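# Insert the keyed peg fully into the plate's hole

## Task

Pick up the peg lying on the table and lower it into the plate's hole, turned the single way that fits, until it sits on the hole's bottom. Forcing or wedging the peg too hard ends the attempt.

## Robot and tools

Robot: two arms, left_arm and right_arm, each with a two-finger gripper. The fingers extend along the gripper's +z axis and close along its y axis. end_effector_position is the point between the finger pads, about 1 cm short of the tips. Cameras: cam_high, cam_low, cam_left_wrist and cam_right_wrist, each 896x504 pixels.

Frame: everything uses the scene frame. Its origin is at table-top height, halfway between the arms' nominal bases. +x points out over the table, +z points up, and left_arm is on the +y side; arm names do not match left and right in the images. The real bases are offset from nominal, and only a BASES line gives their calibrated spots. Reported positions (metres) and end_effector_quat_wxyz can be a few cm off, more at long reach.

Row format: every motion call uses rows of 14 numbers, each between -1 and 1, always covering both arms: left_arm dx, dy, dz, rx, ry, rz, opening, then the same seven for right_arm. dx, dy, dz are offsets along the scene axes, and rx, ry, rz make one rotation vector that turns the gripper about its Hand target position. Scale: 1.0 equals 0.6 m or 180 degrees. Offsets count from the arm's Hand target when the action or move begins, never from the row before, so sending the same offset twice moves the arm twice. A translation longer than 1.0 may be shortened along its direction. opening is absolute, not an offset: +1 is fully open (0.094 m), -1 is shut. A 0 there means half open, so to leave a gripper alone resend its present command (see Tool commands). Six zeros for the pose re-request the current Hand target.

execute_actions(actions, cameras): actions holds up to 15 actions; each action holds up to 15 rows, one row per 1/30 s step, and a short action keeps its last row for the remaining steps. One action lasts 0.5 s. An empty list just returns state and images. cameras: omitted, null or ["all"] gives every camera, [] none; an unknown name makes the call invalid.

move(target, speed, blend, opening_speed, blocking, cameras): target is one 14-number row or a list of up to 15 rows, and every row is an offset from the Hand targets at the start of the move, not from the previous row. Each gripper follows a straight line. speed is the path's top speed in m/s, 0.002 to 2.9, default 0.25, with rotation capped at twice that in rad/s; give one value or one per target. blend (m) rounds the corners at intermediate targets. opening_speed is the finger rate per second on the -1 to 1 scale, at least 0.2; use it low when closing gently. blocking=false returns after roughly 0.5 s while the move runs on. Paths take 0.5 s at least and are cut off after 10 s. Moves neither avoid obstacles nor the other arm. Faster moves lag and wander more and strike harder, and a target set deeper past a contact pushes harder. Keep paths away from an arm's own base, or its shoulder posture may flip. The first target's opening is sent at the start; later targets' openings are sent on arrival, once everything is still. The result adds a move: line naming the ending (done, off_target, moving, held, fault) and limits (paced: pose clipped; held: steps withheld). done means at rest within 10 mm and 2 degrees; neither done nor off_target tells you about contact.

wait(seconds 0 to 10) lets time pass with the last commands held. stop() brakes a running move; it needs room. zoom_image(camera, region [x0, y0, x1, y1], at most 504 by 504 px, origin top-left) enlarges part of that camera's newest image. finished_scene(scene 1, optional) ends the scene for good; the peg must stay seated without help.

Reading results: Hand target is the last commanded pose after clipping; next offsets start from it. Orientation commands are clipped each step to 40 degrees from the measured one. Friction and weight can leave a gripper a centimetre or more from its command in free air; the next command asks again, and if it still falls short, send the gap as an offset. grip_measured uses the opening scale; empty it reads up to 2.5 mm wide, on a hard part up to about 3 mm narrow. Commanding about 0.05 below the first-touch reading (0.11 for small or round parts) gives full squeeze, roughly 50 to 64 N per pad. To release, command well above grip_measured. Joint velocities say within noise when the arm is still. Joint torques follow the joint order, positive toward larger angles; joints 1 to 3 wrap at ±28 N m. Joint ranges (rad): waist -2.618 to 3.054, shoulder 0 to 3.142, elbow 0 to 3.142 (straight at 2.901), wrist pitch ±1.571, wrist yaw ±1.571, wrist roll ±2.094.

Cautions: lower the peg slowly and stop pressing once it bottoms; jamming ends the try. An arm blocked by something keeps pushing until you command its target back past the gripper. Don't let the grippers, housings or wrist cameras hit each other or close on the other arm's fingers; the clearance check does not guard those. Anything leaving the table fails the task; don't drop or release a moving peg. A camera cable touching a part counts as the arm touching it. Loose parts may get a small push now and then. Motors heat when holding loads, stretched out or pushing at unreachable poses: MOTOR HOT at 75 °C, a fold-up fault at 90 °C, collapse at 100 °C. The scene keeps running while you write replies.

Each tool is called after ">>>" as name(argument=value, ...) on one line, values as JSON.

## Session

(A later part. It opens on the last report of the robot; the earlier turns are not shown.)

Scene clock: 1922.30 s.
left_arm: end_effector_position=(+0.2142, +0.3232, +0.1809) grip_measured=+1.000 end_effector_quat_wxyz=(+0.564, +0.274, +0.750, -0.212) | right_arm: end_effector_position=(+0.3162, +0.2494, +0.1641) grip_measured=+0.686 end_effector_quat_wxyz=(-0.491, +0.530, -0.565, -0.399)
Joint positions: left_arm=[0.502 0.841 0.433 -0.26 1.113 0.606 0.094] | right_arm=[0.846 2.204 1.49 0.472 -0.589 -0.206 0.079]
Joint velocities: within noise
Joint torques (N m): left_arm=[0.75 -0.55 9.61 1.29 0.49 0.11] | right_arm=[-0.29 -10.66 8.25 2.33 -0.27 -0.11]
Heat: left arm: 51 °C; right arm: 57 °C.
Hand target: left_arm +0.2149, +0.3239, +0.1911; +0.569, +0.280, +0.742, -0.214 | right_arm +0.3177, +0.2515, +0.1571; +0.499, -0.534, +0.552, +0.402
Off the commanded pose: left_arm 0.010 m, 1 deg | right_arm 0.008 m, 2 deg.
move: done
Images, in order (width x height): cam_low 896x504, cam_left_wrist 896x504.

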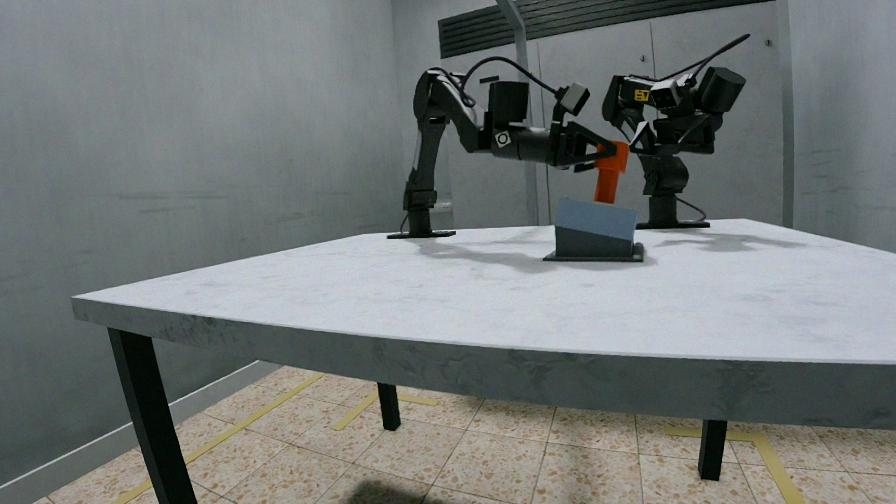

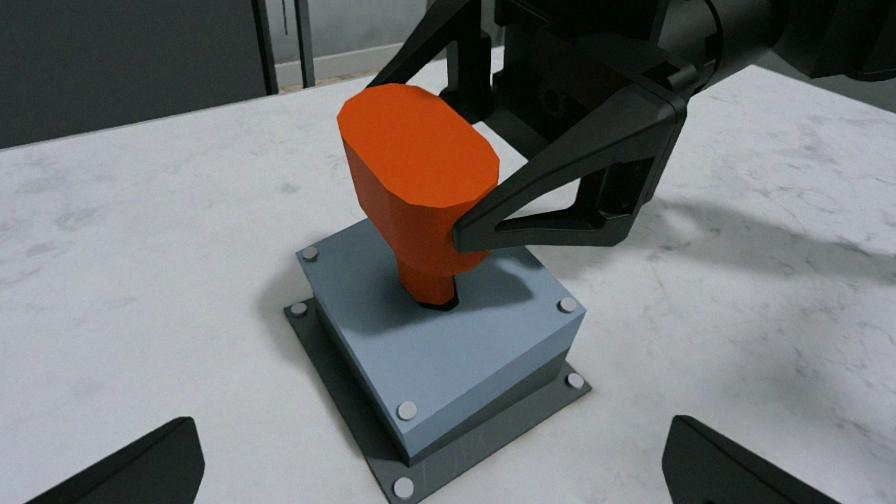

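>>> move(target=[0, 0, 0, 0, 0, 0, 1.0, 0.0, -0.005, -0.010, 0, 0, 0, 0.4], speed=0.04, cameras=["cam_low", "cam_left_wrist"])

>>> zoom_image(camera="cam_left_wrist", region=[380, 220, 480, 320])

>>> zoom_image(camera="cam_low", region=[575, 130, 645, 220])

Scene clock: 1977.80 s.
left_arm: end_effector_position=(+0.2142, +0.3232, +0.1809) grip_measured=+1.000 end_effector_quat_wxyz=(+0.564, +0.274, +0.750, -0.212) | right_arm: end_effector_position=(+0.3141, +0.2484, +0.1588) grip_measured=+0.686 end_effector_quat_wxyz=(-0.491, +0.531, -0.562, -0.401)
Joint positions: left_arm=[0.502 0.841 0.433 -0.26 1.113 0.606 0.094] | right_arm=[0.846 2.208 1.472 0.497 -0.595 -0.209 0.079]
Joint velocities: within noise
Joint torques (N m): left_arm=[0.75 -0.55 9.58 1.29 0.49 0.09] | right_arm=[-0.66 -10.7 8.03 2.29 -0.26 -0.1]
Heat: left arm: 51 °C; right arm: 57 °C.
Hand target: left_arm +0.2149, +0.3239, +0.1911; +0.569, +0.280, +0.743, -0.214 | right_arm +0.3177, +0.2485, +0.1511; +0.499, -0.534, +0.552, +0.402
Off the commanded pose: left_arm 0.010 m, 1 deg | right_arm 0.009 m, 2 deg.
move: done
Images, in order (width x height): cam_low 896x504, cam_left_wrist 896x504.

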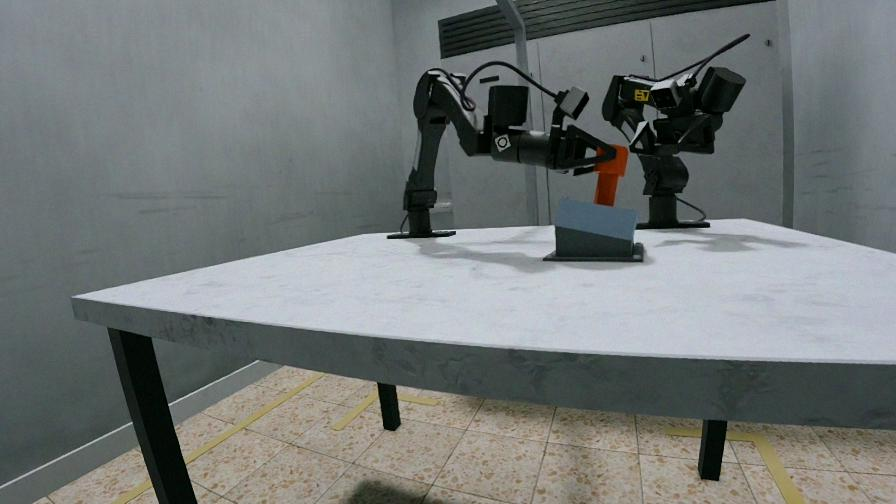

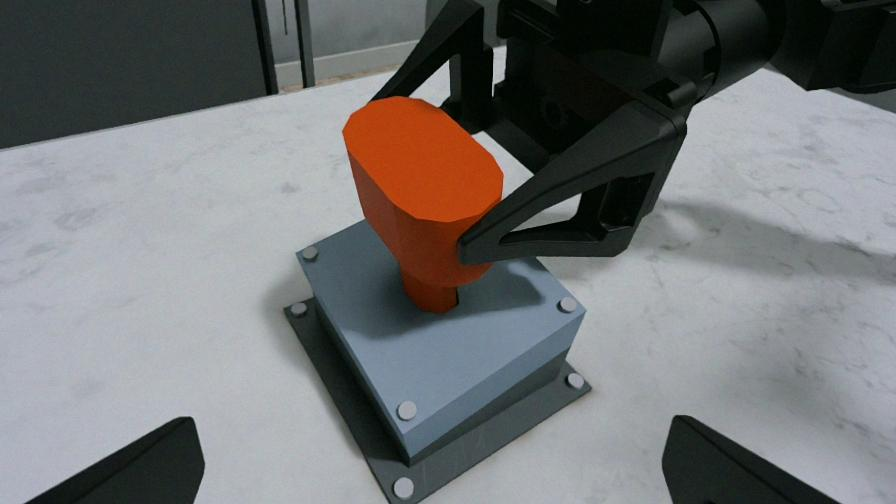

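Scaled by 5.040 from the camera's 896x504 image, which has a finer 1280x720 frame.

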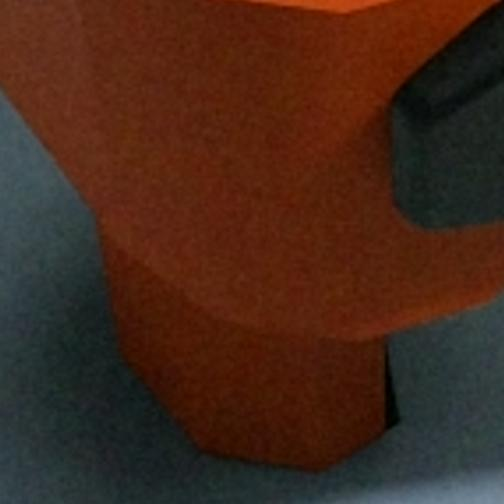

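Scaled by 5.600 from the camera's 896x504 image, which has a finer 1280x720 frame.

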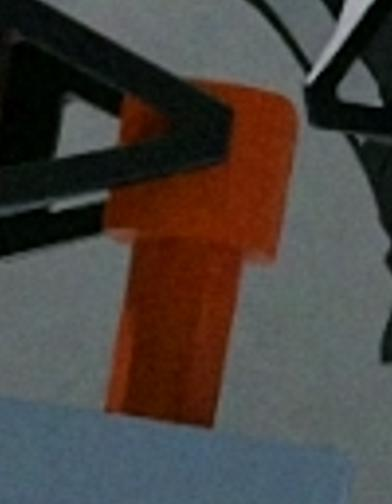

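>>> move(target=[0, 0, 0, 0, 0, 0, 1.0, 0.006, -0.0075, 0.001, 0, 0, 0, 0.4], speed=0.04, cameras=["cam_low", "cam_left_wrist"])

>>> zoom_image(camera="cam_left_wrist", region=[380, 220, 480, 320])

>>> zoom_image(camera="cam_low", region=[575, 130, 645, 220])

Scene clock: 2014.97 s.
left_arm: end_effector_position=(+0.2142, +0.3232, +0.1809) grip_measured=+1.000 end_effector_quat_wxyz=(+0.564, +0.274, +0.750, -0.212) | right_arm: end_effector_position=(+0.3151, +0.2460, +0.1594) grip_measured=+0.686 end_effector_quat_wxyz=(-0.489, +0.533, -0.559, -0.405)
Joint positions: left_arm=[0.502 0.841 0.433 -0.26 1.113 0.606 0.094] | right_arm=[0.837 2.208 1.472 0.498 -0.615 -0.21 0.079]
Joint velocities: within noise
Joint torques (N m): left_arm=[0.75 -0.55 9.61 1.29 0.49 0.09] | right_arm=[-0.95 -11.03 7.71 2.26 -0.17 -0.12]
Heat: left arm: 51 °C; right arm: 58 °C.
Hand target: left_arm +0.2149, +0.3239, +0.1911; +0.569, +0.280, +0.743, -0.214 | right_arm +0.3214, +0.2440, +0.1518; -0.499, +0.534, -0.552, -0.402
Off the commanded pose: left_arm 0.010 m, 1 deg | right_arm 0.010 m, 1 deg.
move: done
Images, in order (width x height): cam_low 896x504, cam_left_wrist 896x504.

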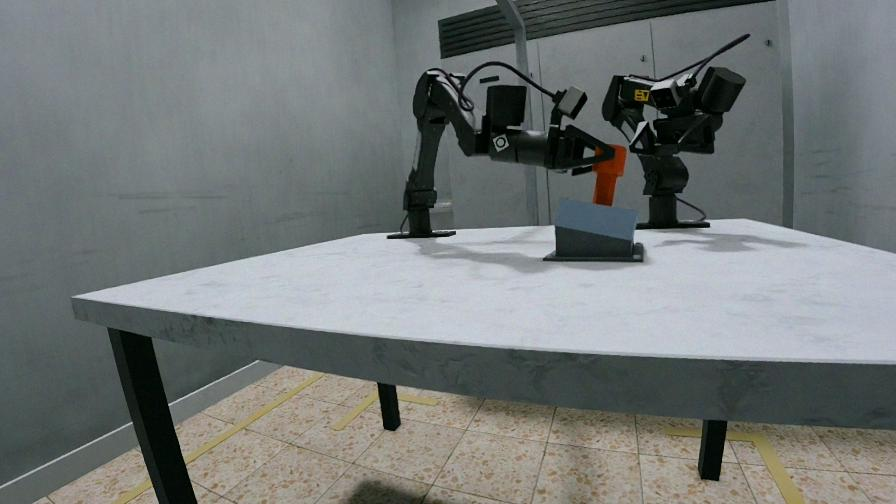

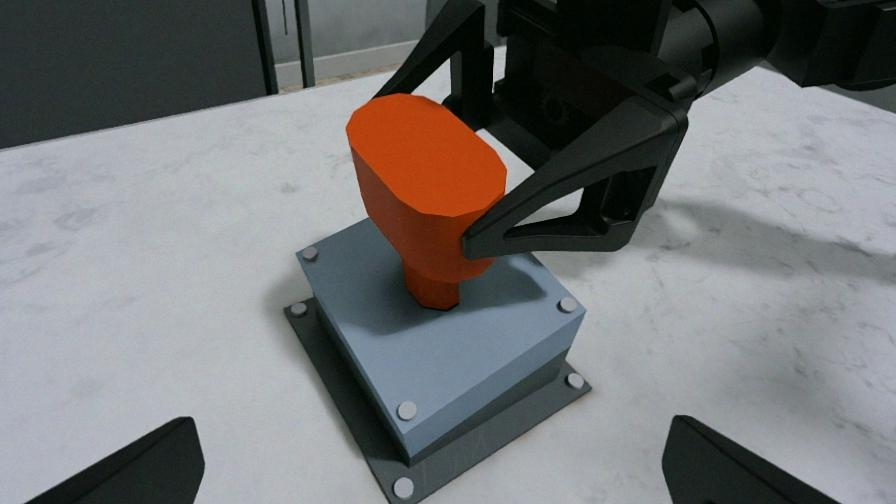

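Scaled by 5.040 from the camera's 896x504 image, which has a finer 1280x720 frame.

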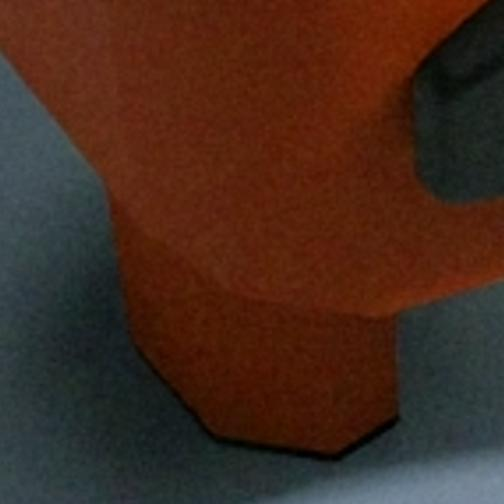

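Scaled by 5.600 from the camera's 896x504 image, which has a finer 1280x720 frame.

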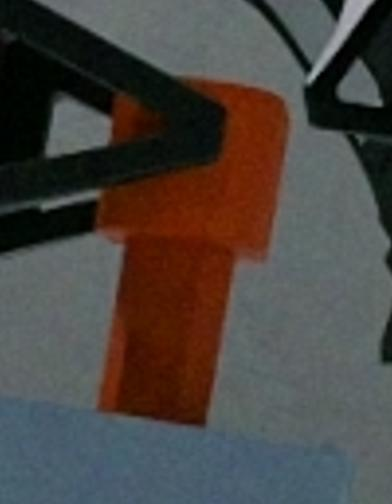

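>>> move(target=[0, 0, 0, 0, 0, 0, 1.0, 0.004, -0.004, -0.009, 0, 0, 0, 0.4], speed=0.03, cameras=["cam_low", "cam_left_wrist"])

>>> zoom_image(camera="cam_left_wrist", region=[380, 220, 480, 320])

>>> zoom_image(camera="cam_low", region=[575, 130, 645, 220])

Scene clock: 2061.50 s.
left_arm: end_effector_position=(+0.2142, +0.3232, +0.1809) grip_measured=+1.000 end_effector_quat_wxyz=(+0.564, +0.274, +0.750, -0.212) | right_arm: end_effector_position=(+0.3148, +0.2449, +0.1574) grip_measured=+0.686 end_effector_quat_wxyz=(-0.491, +0.534, -0.556, -0.407)
Joint positions: left_arm=[0.502 0.841 0.433 -0.26 1.113 0.606 0.094] | right_arm=[0.835 2.212 1.462 0.517 -0.621 -0.21 0.079]
Joint velocities: within noise
Joint torques (N m): left_arm=[0.75 -0.58 9.59 1.29 0.49 0.09] | right_arm=[-1.36 -10.48 7.8 2.23 -0.17 -0.13]
Heat: left arm: 52 °C; right arm: 60 °C.
Hand target: left_arm +0.2149, +0.3239, +0.1911; +0.569, +0.280, +0.743, -0.214 | right_arm +0.3237, +0.2417, +0.1463; -0.499, +0.534, -0.552, -0.402
Off the commanded pose: left_arm 0.010 m, 1 deg | right_arm 0.015 m, 1 deg.
move: off_target (right_arm)
Images, in order (width x height): cam_low 896x504, cam_left_wrist 896x504.

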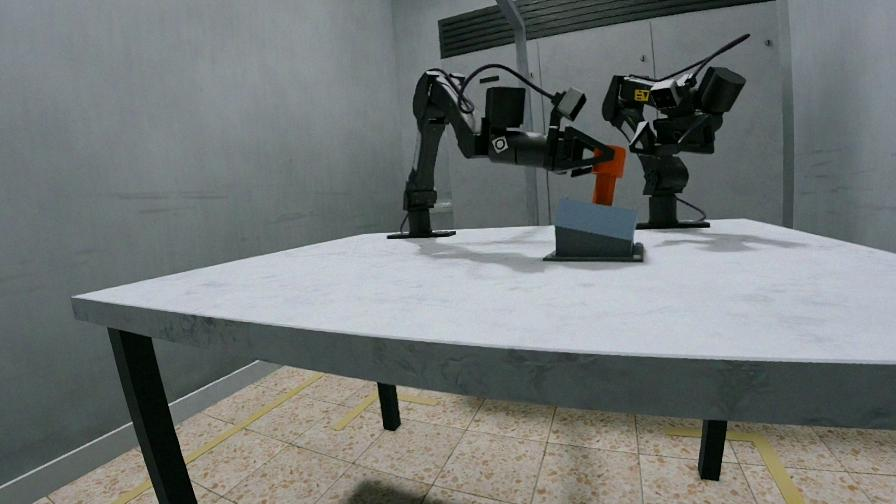

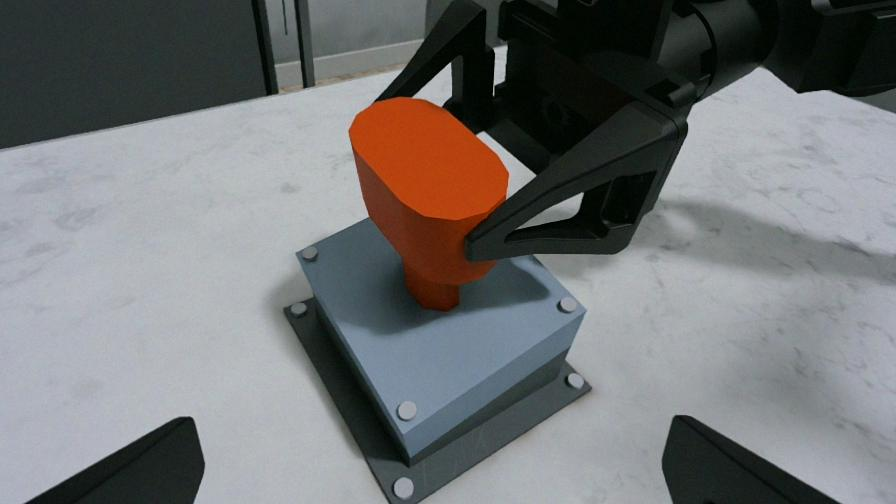

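Scaled by 5.040 from the camera's 896x504 image, which has a finer 1280x720 frame.

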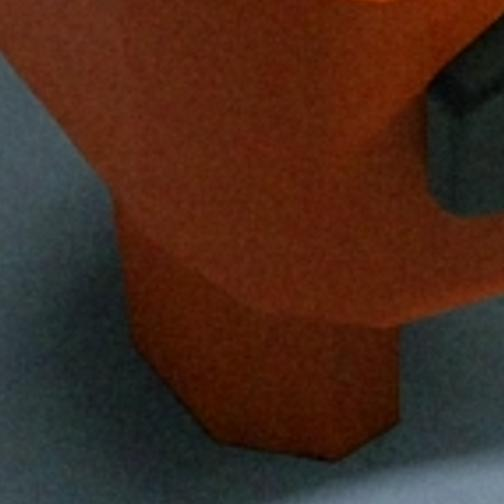

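Scaled by 5.600 from the camera's 896x504 image, which has a finer 1280x720 frame.

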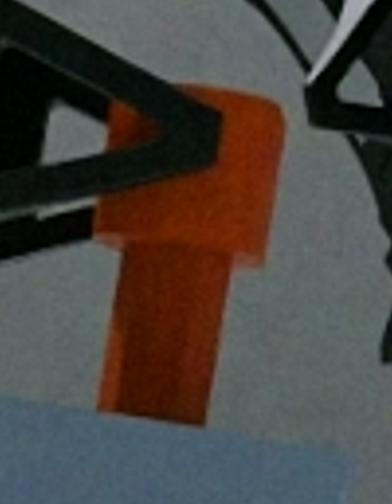

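>>> move(target=[0, 0, 0, 0, 0, 0, 1.0, 0.0035, -0.0035, 0.0, 0, 0, 0, 0.4], speed=0.03, cameras=["cam_low", "cam_left_wrist"])

>>> zoom_image(camera="cam_left_wrist", region=[380, 220, 480, 320])

Scene clock: 2088.77 s.
left_arm: end_effector_position=(+0.2142, +0.3232, +0.1809) grip_measured=+1.000 end_effector_quat_wxyz=(+0.564, +0.274, +0.750, -0.212) | right_arm: end_effector_position=(+0.3150, +0.2446, +0.1575) grip_measured=+0.686 end_effector_quat_wxyz=(-0.491, +0.534, -0.556, -0.407)
Joint positions: left_arm=[0.502 0.841 0.433 -0.26 1.113 0.606 0.094] | right_arm=[0.834 2.212 1.462 0.517 -0.624 -0.21 0.079]
Joint velocities: within noise
Joint torques (N m): left_arm=[0.75 -0.57 9.59 1.29 0.49 0.09] | right_arm=[-1.8 -10.51 7.77 2.22 -0.21 -0.14]
Heat: left arm: 52 °C; right arm: 57 °C.
Hand target: left_arm +0.2149, +0.3239, +0.1911; +0.569, +0.280, +0.743, -0.214 | right_arm +0.3258, +0.2395, +0.1463; -0.499, +0.534, -0.552, -0.402
Off the commanded pose: left_arm 0.010 m, 1 deg | right_arm 0.016 m, 1 deg.
move: off_target (right_arm)
Images, in order (width x height): cam_low 896x504, cam_left_wrist 896x504.

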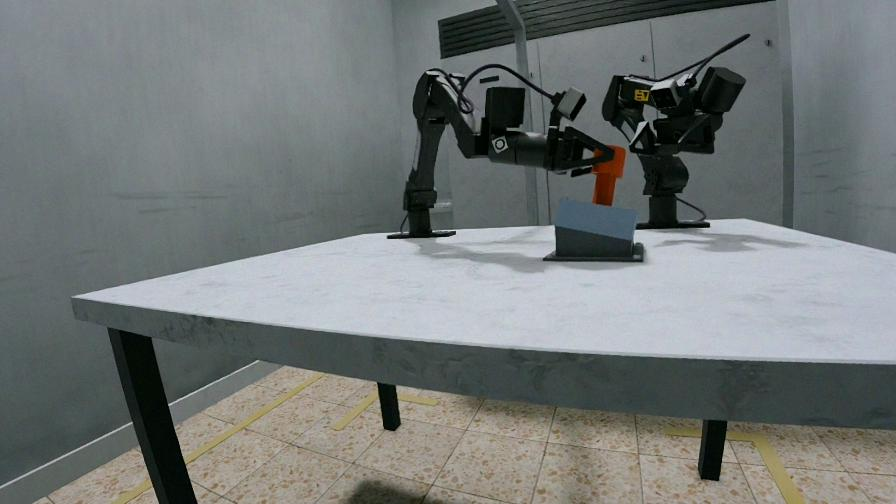

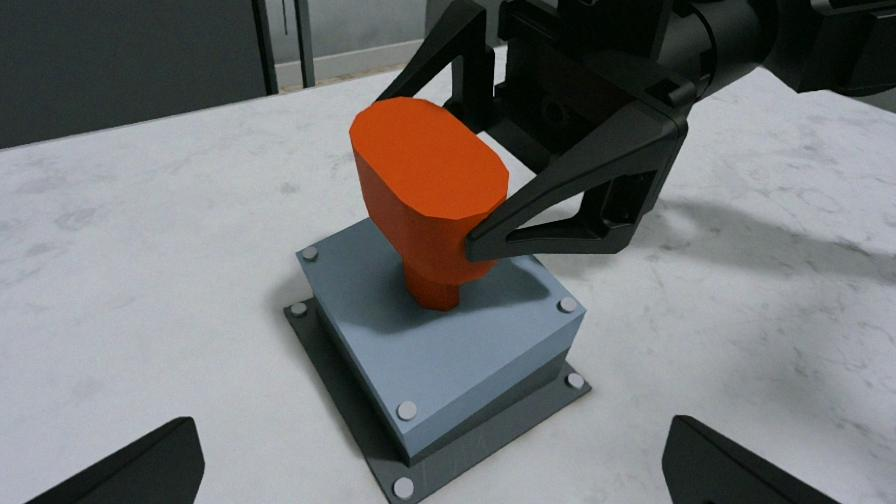

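Scaled by 5.040 from the camera's 896x504 image, which has a finer 1280x720 frame.

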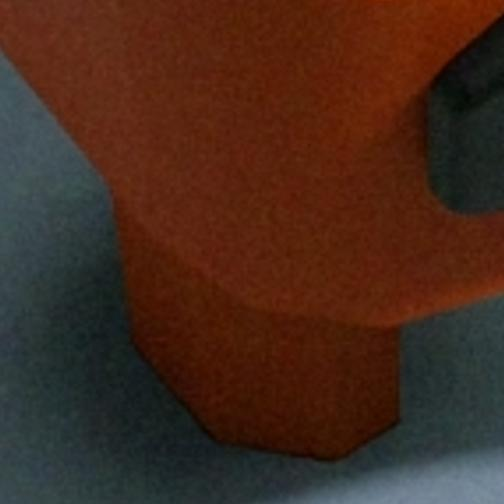

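>>> move(target=[0, 0, 0, 0, 0, 0, 1.0, 0.0, 0.0, -0.007, 0, 0, 0, 0.4], speed=0.03, cameras=["cam_low", "cam_left_wrist"])

>>> zoom_image(camera="cam_left_wrist", region=[380, 220, 480, 320])

>>> zoom_image(camera="cam_low", region=[575, 130, 645, 220])

Scene clock: 2108.30 s.
left_arm: end_effector_position=(+0.2142, +0.3232, +0.1809) grip_measured=+1.000 end_effector_quat_wxyz=(+0.564, +0.274, +0.750, -0.212) | right_arm: end_effector_position=(+0.3149, +0.2445, +0.1573) grip_measured=+0.686 end_effector_quat_wxyz=(-0.493, +0.533, -0.553, -0.408)
Joint positions: left_arm=[0.502 0.841 0.433 -0.26 1.113 0.606 0.094] | right_arm=[0.833 2.214 1.457 0.533 -0.626 -0.208 0.079]
Joint velocities: within noise
Joint torques (N m): left_arm=[0.75 -0.57 9.62 1.3 0.48 0.1] | right_arm=[-1.74 -10.09 7.66 2.19 -0.18 -0.16]
Heat: left arm: 52 °C; right arm: 56 °C.
Hand target: left_arm +0.2149, +0.3239, +0.1911; +0.569, +0.280, +0.743, -0.214 | right_arm +0.3259, +0.2394, +0.1421; +0.499, -0.534, +0.552, +0.402
Off the commanded pose: left_arm 0.010 m, 1 deg | right_arm 0.019 m, 1 deg.
move: off_target (right_arm)
Images, in order (width x height): cam_low 896x504, cam_left_wrist 896x504.

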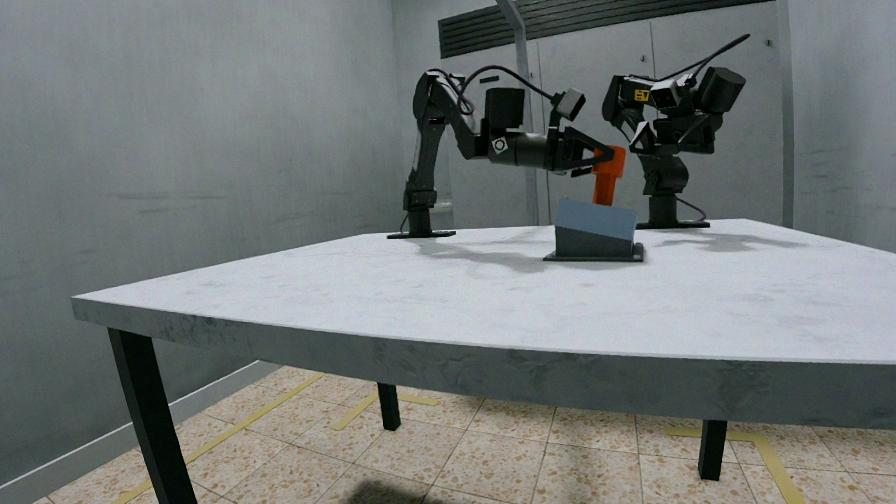

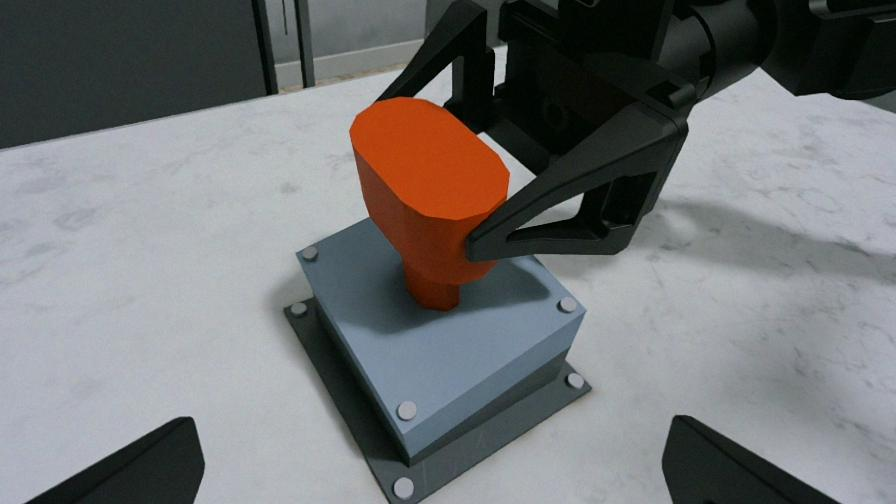

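Scaled by 5.040 from the camera's 896x504 image, which has a finer 1280x720 frame.

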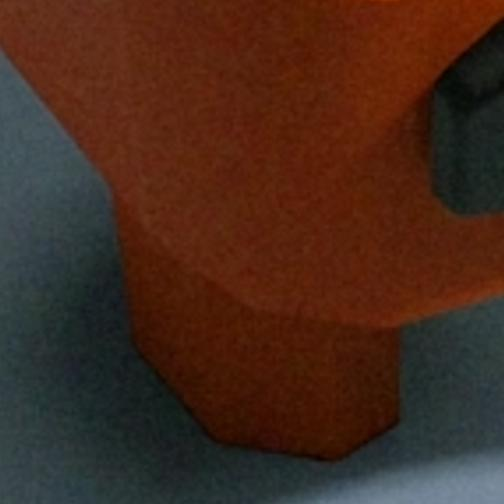

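Scaled by 5.600 from the camera's 896x504 image, which has a finer 1280x720 frame.

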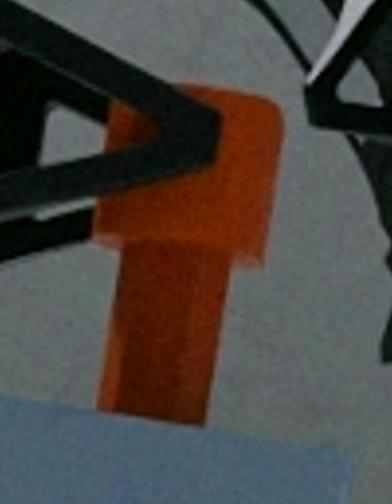

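>>> move(target=[0, 0, 0, 0, 0, 0, 1.0, 0.0, 0.004, -0.004, -0.0111, 0, 0, 0.4], speed=0.03, cameras=["cam_low", "cam_left_wrist"])

>>> zoom_image(camera="cam_left_wrist", region=[380, 220, 480, 320])

>>> zoom_image(camera="cam_low", region=[575, 130, 645, 220])

Scene clock: 2174.70 s.
left_arm: end_effector_position=(+0.2142, +0.3232, +0.1809) grip_measured=+1.000 end_effector_quat_wxyz=(+0.564, +0.274, +0.750, -0.212) | right_arm: end_effector_position=(+0.3149, +0.2444, +0.1568) grip_measured=+0.686 end_effector_quat_wxyz=(-0.492, +0.533, -0.553, -0.408)
Joint positions: left_arm=[0.502 0.841 0.433 -0.26 1.113 0.606 0.094] | right_arm=[0.833 2.214 1.457 0.532 -0.626 -0.209 0.079]
Joint velocities: within noise
Joint torques (N m): left_arm=[0.75 -0.55 9.59 1.3 0.49 0.09] | right_arm=[-1.32 -10.24 10 1.5 -0.06 -0.4]
Heat: left arm: 52 °C; right arm: 56 °C.
Hand target: left_arm +0.2149, +0.3239, +0.1911; +0.569, +0.280, +0.743, -0.214 | right_arm +0.3259, +0.2419, +0.1399; +0.490, -0.542, +0.559, +0.393
Off the commanded pose: left_arm 0.010 m, 1 deg | right_arm 0.020 m, 2 deg.
move: off_target (right_arm)
Images, in order (width x height): cam_low 896x504, cam_left_wrist 896x504.

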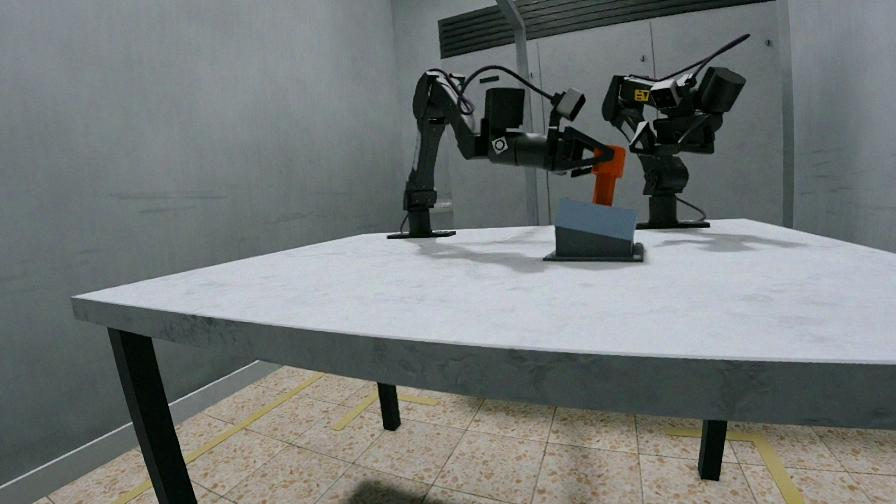

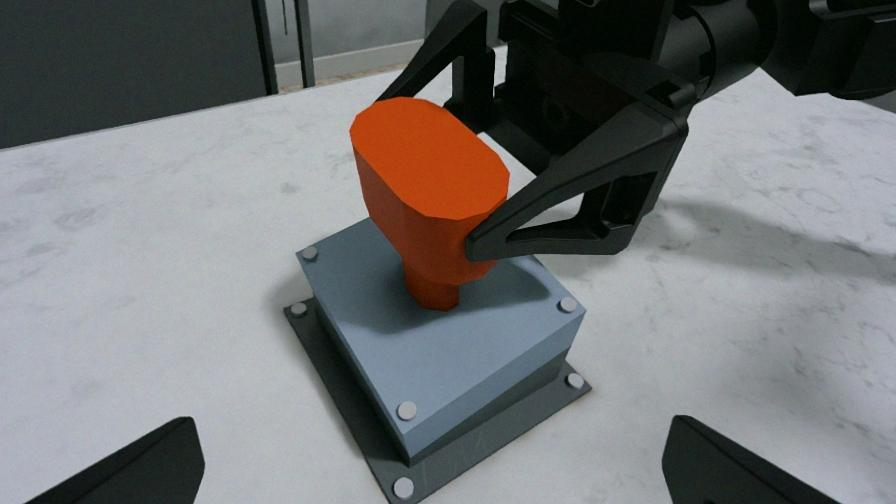

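Scaled by 5.040 from the camera's 896x504 image, which has a finer 1280x720 frame.

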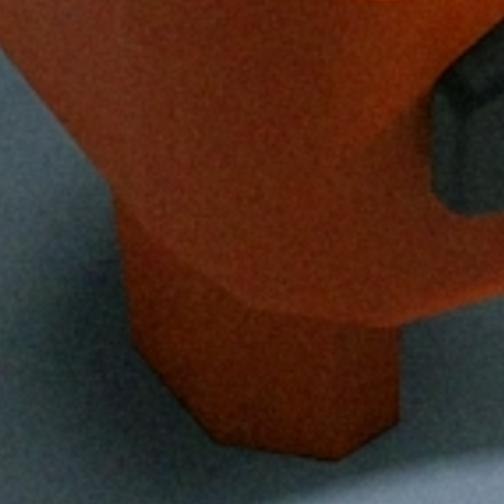

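Scaled by 5.600 from the camera's 896x504 image, which has a finer 1280x720 frame.

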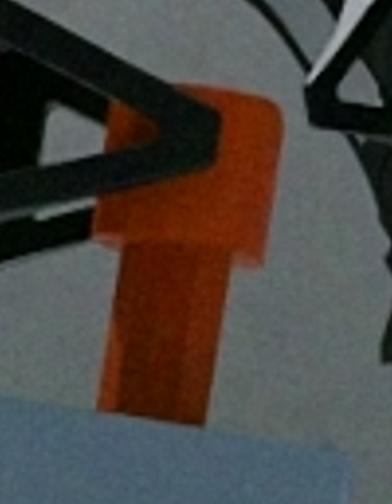

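>>> move(target=[0, 0, 0, 0, 0, 0, 1.0, 0.008, -0.008, 0, 0, 0, 0, 0.4], speed=0.03, cameras=["cam_left_wrist"])

>>> zoom_image(camera="cam_left_wrist", region=[380, 220, 480, 320])

Scene clock: 2236.60 s.
left_arm: end_effector_position=(+0.2142, +0.3232, +0.1809) grip_measured=+1.000 end_effector_quat_wxyz=(+0.564, +0.274, +0.750, -0.212) | right_arm: end_effector_position=(+0.3150, +0.2441, +0.1568) grip_measured=+0.686 end_effector_quat_wxyz=(-0.492, +0.534, -0.553, -0.408)
Joint positions: left_arm=[0.502 0.841 0.433 -0.26 1.113 0.606 0.094] | right_arm=[0.832 2.214 1.457 0.531 -0.628 -0.209 0.079]
Joint velocities: within noise
Joint torques (N m): left_arm=[0.73 -0.55 9.59 1.29 0.49 0.08] | right_arm=[-2.43 -10.3 9.92 1.48 -0.2 -0.43]
Heat: left arm: 52 °C; right arm: 57 °C.
Hand target: left_arm +0.2149, +0.3239, +0.1911; +0.569, +0.280, +0.743, -0.214 | right_arm +0.3306, +0.2371, +0.1399; -0.490, +0.542, -0.559, -0.393
Off the commanded pose: left_arm 0.010 m, 1 deg | right_arm 0.024 m, 2 deg.
move: off_target (right_arm)
Images, in order (width x height): cam_left_wrist 896x504.

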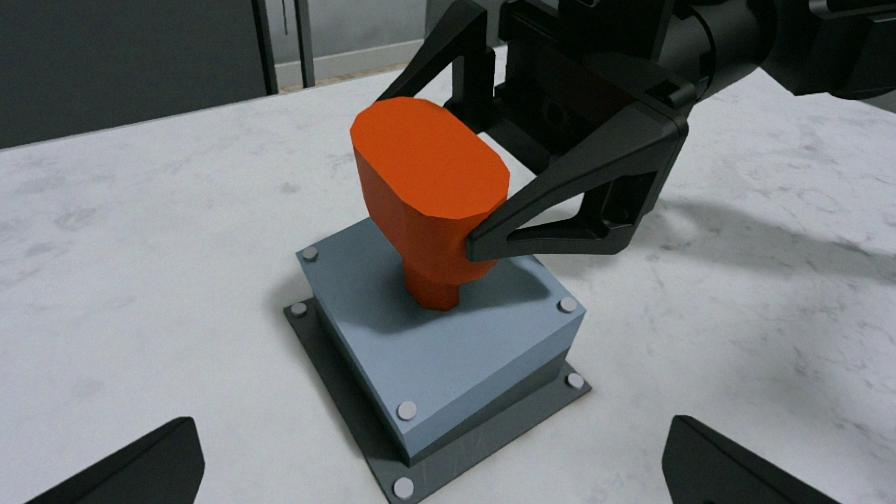

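Scaled by 5.040 from the camera's 896x504 image, which has a finer 1280x720 frame.

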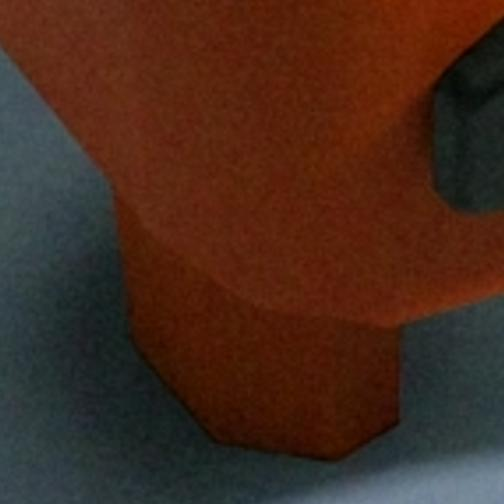

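>>> move(target=[0, 0, 0, 0, 0, 0, 1.0, -0.018, 0.010, -0.017, 0, 0, 0, 0.4], speed=0.04, cameras=["cam_left_wrist", "cam_low"])

>>> zoom_image(camera="cam_left_wrist", region=[380, 220, 480, 320])

>>> zoom_image(camera="cam_low", region=[575, 130, 645, 220])

Scene clock: 2251.43 s.
left_arm: end_effector_position=(+0.2142, +0.3232, +0.1809) grip_measured=+1.000 end_effector_quat_wxyz=(+0.564, +0.274, +0.750, -0.212) | right_arm: end_effector_position=(+0.3148, +0.2445, +0.1570) grip_measured=+0.686 end_effector_quat_wxyz=(-0.493, +0.534, -0.553, -0.408)
Joint positions: left_arm=[0.502 0.841 0.433 -0.26 1.113 0.606 0.094] | right_arm=[0.834 2.214 1.457 0.533 -0.625 -0.209 0.079]
Joint velocities: within noise
Joint torques (N m): left_arm=[0.75 -0.58 9.63 1.3 0.49 0.09] | right_arm=[-0.43 -9.54 7.12 1.91 0.05 -0.38]
Heat: left arm: 52 °C; right arm: 57 °C.
Hand target: left_arm +0.2149, +0.3239, +0.1911; +0.569, +0.280, +0.743, -0.214 | right_arm +0.3199, +0.2431, +0.1297; +0.490, -0.542, +0.559, +0.393
Off the commanded pose: left_arm 0.010 m, 1 deg | right_arm 0.028 m, 2 deg.
move: off_target (right_arm)
Images, in order (width x height): cam_low 896x504, cam_left_wrist 896x504.

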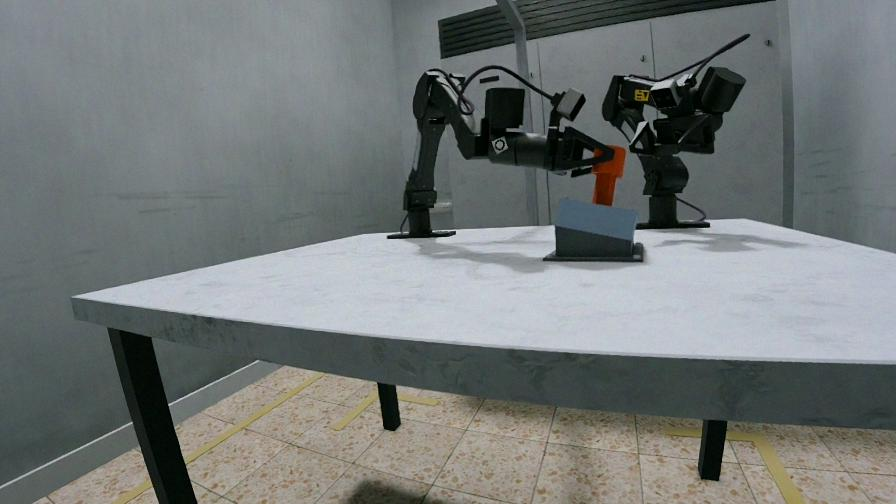

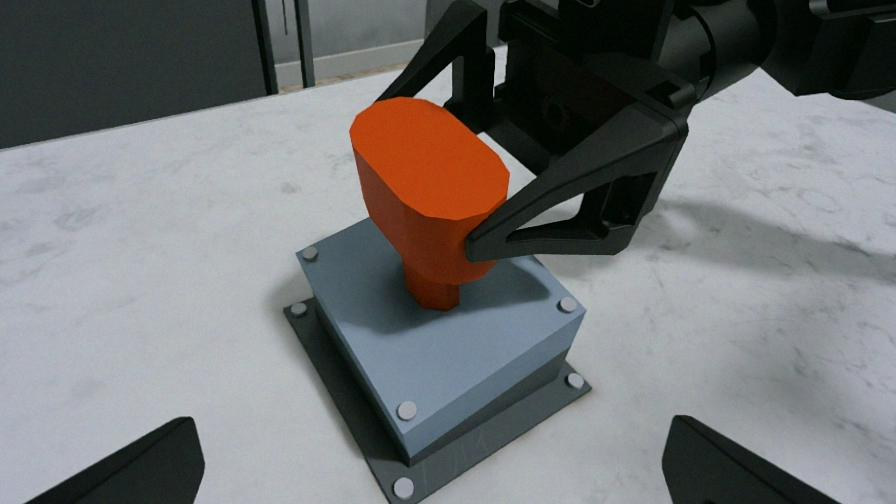

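Scaled by 5.040 from the camera's 896x504 image, which has a finer 1280x720 frame.

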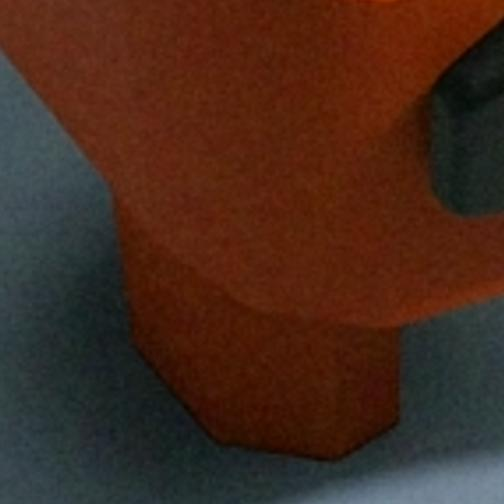

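Scaled by 5.600 from the camera's 896x504 image, which has a finer 1280x720 frame.

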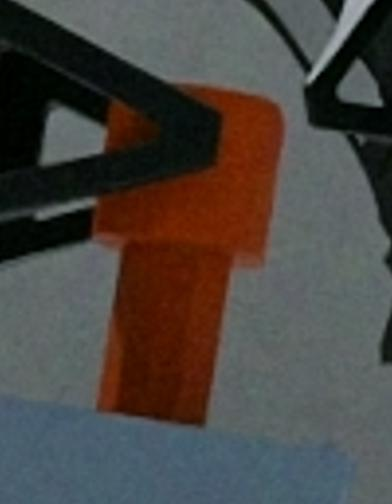

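>>> move(target=[[0, 0, 0, 0, 0, 0, 1.0, 0.0, 0.0, 0.030, 0, 0, 0, 0.4], [0, 0, 0, 0, 0, 0, 1.0, 0.018, -0.013, 0.030, 0, 0, 0, 0.4]], speed=0.04, cameras=["cam_left_wrist"])

>>> zoom_image(camera="cam_left_wrist", region=[380, 220, 480, 320])

Scene clock: 2293.07 s.
left_arm: end_effector_position=(+0.2142, +0.3232, +0.1809) grip_measured=+1.000 end_effector_quat_wxyz=(+0.564, +0.274, +0.750, -0.212) | right_arm: end_effector_position=(+0.3149, +0.2441, +0.1564) grip_measured=+0.686 end_effector_quat_wxyz=(-0.492, +0.535, -0.553, -0.408)
Joint positions: left_arm=[0.502 0.841 0.433 -0.26 1.113 0.606 0.094] | right_arm=[0.832 2.214 1.458 0.527 -0.628 -0.212 0.079]
Joint velocities: within noise
Joint torques (N m): left_arm=[0.73 -0.57 9.59 1.29 0.49 0.09] | right_arm=[-2.66 -11.81 10.29 1.31 -0.23 -0.4]
Heat: left arm: 52 °C; right arm: 56 °C.
Hand target: left_arm +0.2149, +0.3239, +0.1911; +0.569, +0.280, +0.743, -0.214 | right_arm +0.3307, +0.2353, +0.1477; -0.490, +0.542, -0.559, -0.393
Off the commanded pose: left_arm 0.010 m, 1 deg | right_arm 0.020 m, 2 deg.
move: off_target (right_arm)
Images, in order (width x height): cam_left_wrist 896x504.

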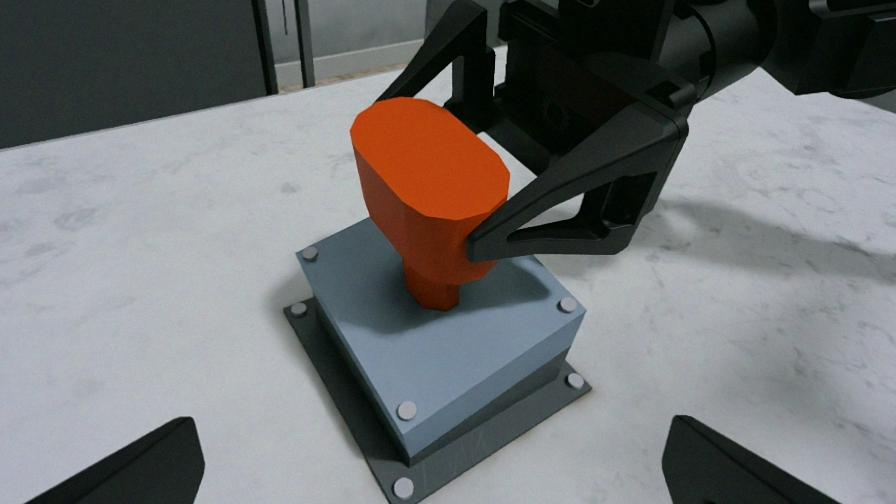

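Scaled by 5.040 from the camera's 896x504 image, which has a finer 1280x720 frame.

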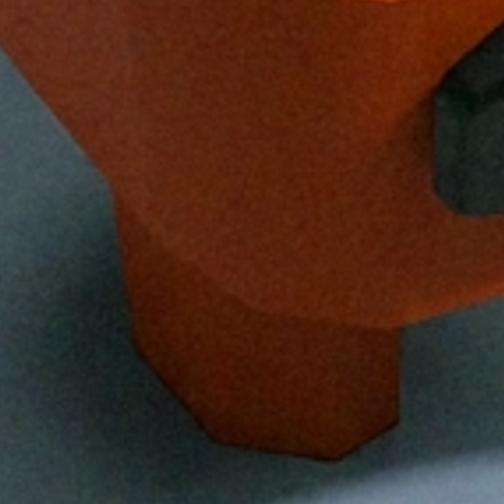

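>>> zoom_image(camera="cam_left_wrist", region=[330, 80, 430, 200])

>>> zoom_image(camera="cam_left_wrist", region=[420, 90, 520, 210])

>>> execute_actions(actions=[], cameras=["cam_low"])

>>> zoom_image(camera="cam_low", region=[585, 140, 635, 215])

Scaled by 4.200 from the camera's 896x504 image, which has a finer 1280x720 frame.

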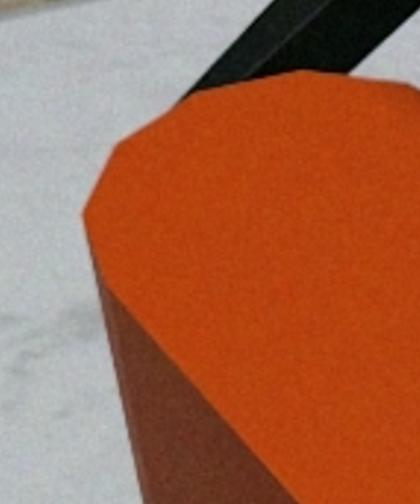

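Scaled by 4.200 from the camera's 896x504 image, which has a finer 1280x720 frame.

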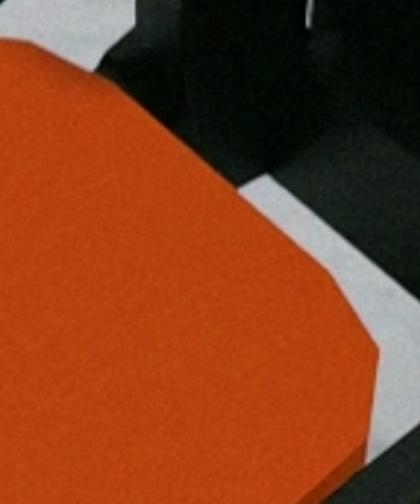

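Scene clock: 2338.13 s.
left_arm: end_effector_position=(+0.2142, +0.3232, +0.1809) grip_measured=+1.000 end_effector_quat_wxyz=(+0.564, +0.274, +0.750, -0.212) | right_arm: end_effector_position=(+0.3149, +0.2441, +0.1563) grip_measured=+0.686 end_effector_quat_wxyz=(-0.491, +0.535, -0.553, -0.408)
Joint positions: left_arm=[0.502 0.841 0.433 -0.26 1.113 0.606 0.094] | right_arm=[0.832 2.214 1.458 0.527 -0.628 -0.212 0.079]
Joint velocities: within noise
Joint torques (N m): left_arm=[0.76 -0.58 9.59 1.29 0.49 0.1] | right_arm=[-2.65 -11.81 10.24 1.3 -0.23 -0.41]
Heat: left arm: 52 °C; right arm: 61 °C.
Hand target: left_arm +0.2149, +0.3239, +0.1911; +0.569, +0.280, +0.743, -0.214 | right_arm +0.3307, +0.2353, +0.1476; -0.490, +0.542, -0.559, -0.393
Tool commands: left_gripper/opening=+1.0 right_gripper/opening=+0.4
Off the commanded pose: left_arm 0.010 m, 1 deg | right_arm 0.020 m, 2 deg.
Images, in order (width x height): cam_low 896x504.

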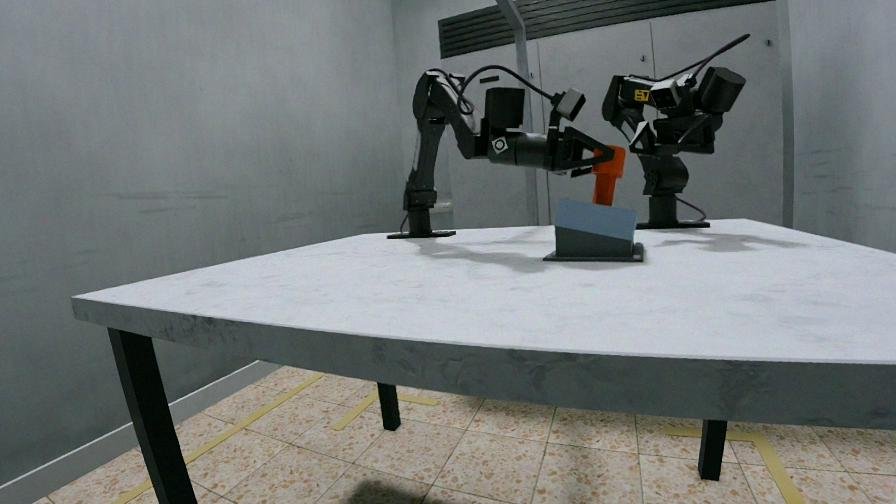

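Scaled by 6.720 from the camera's 896x504 image, which has a finer 1280x720 frame.

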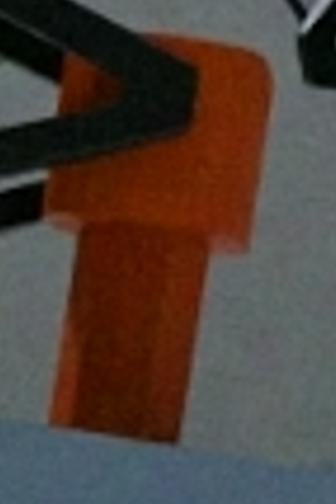

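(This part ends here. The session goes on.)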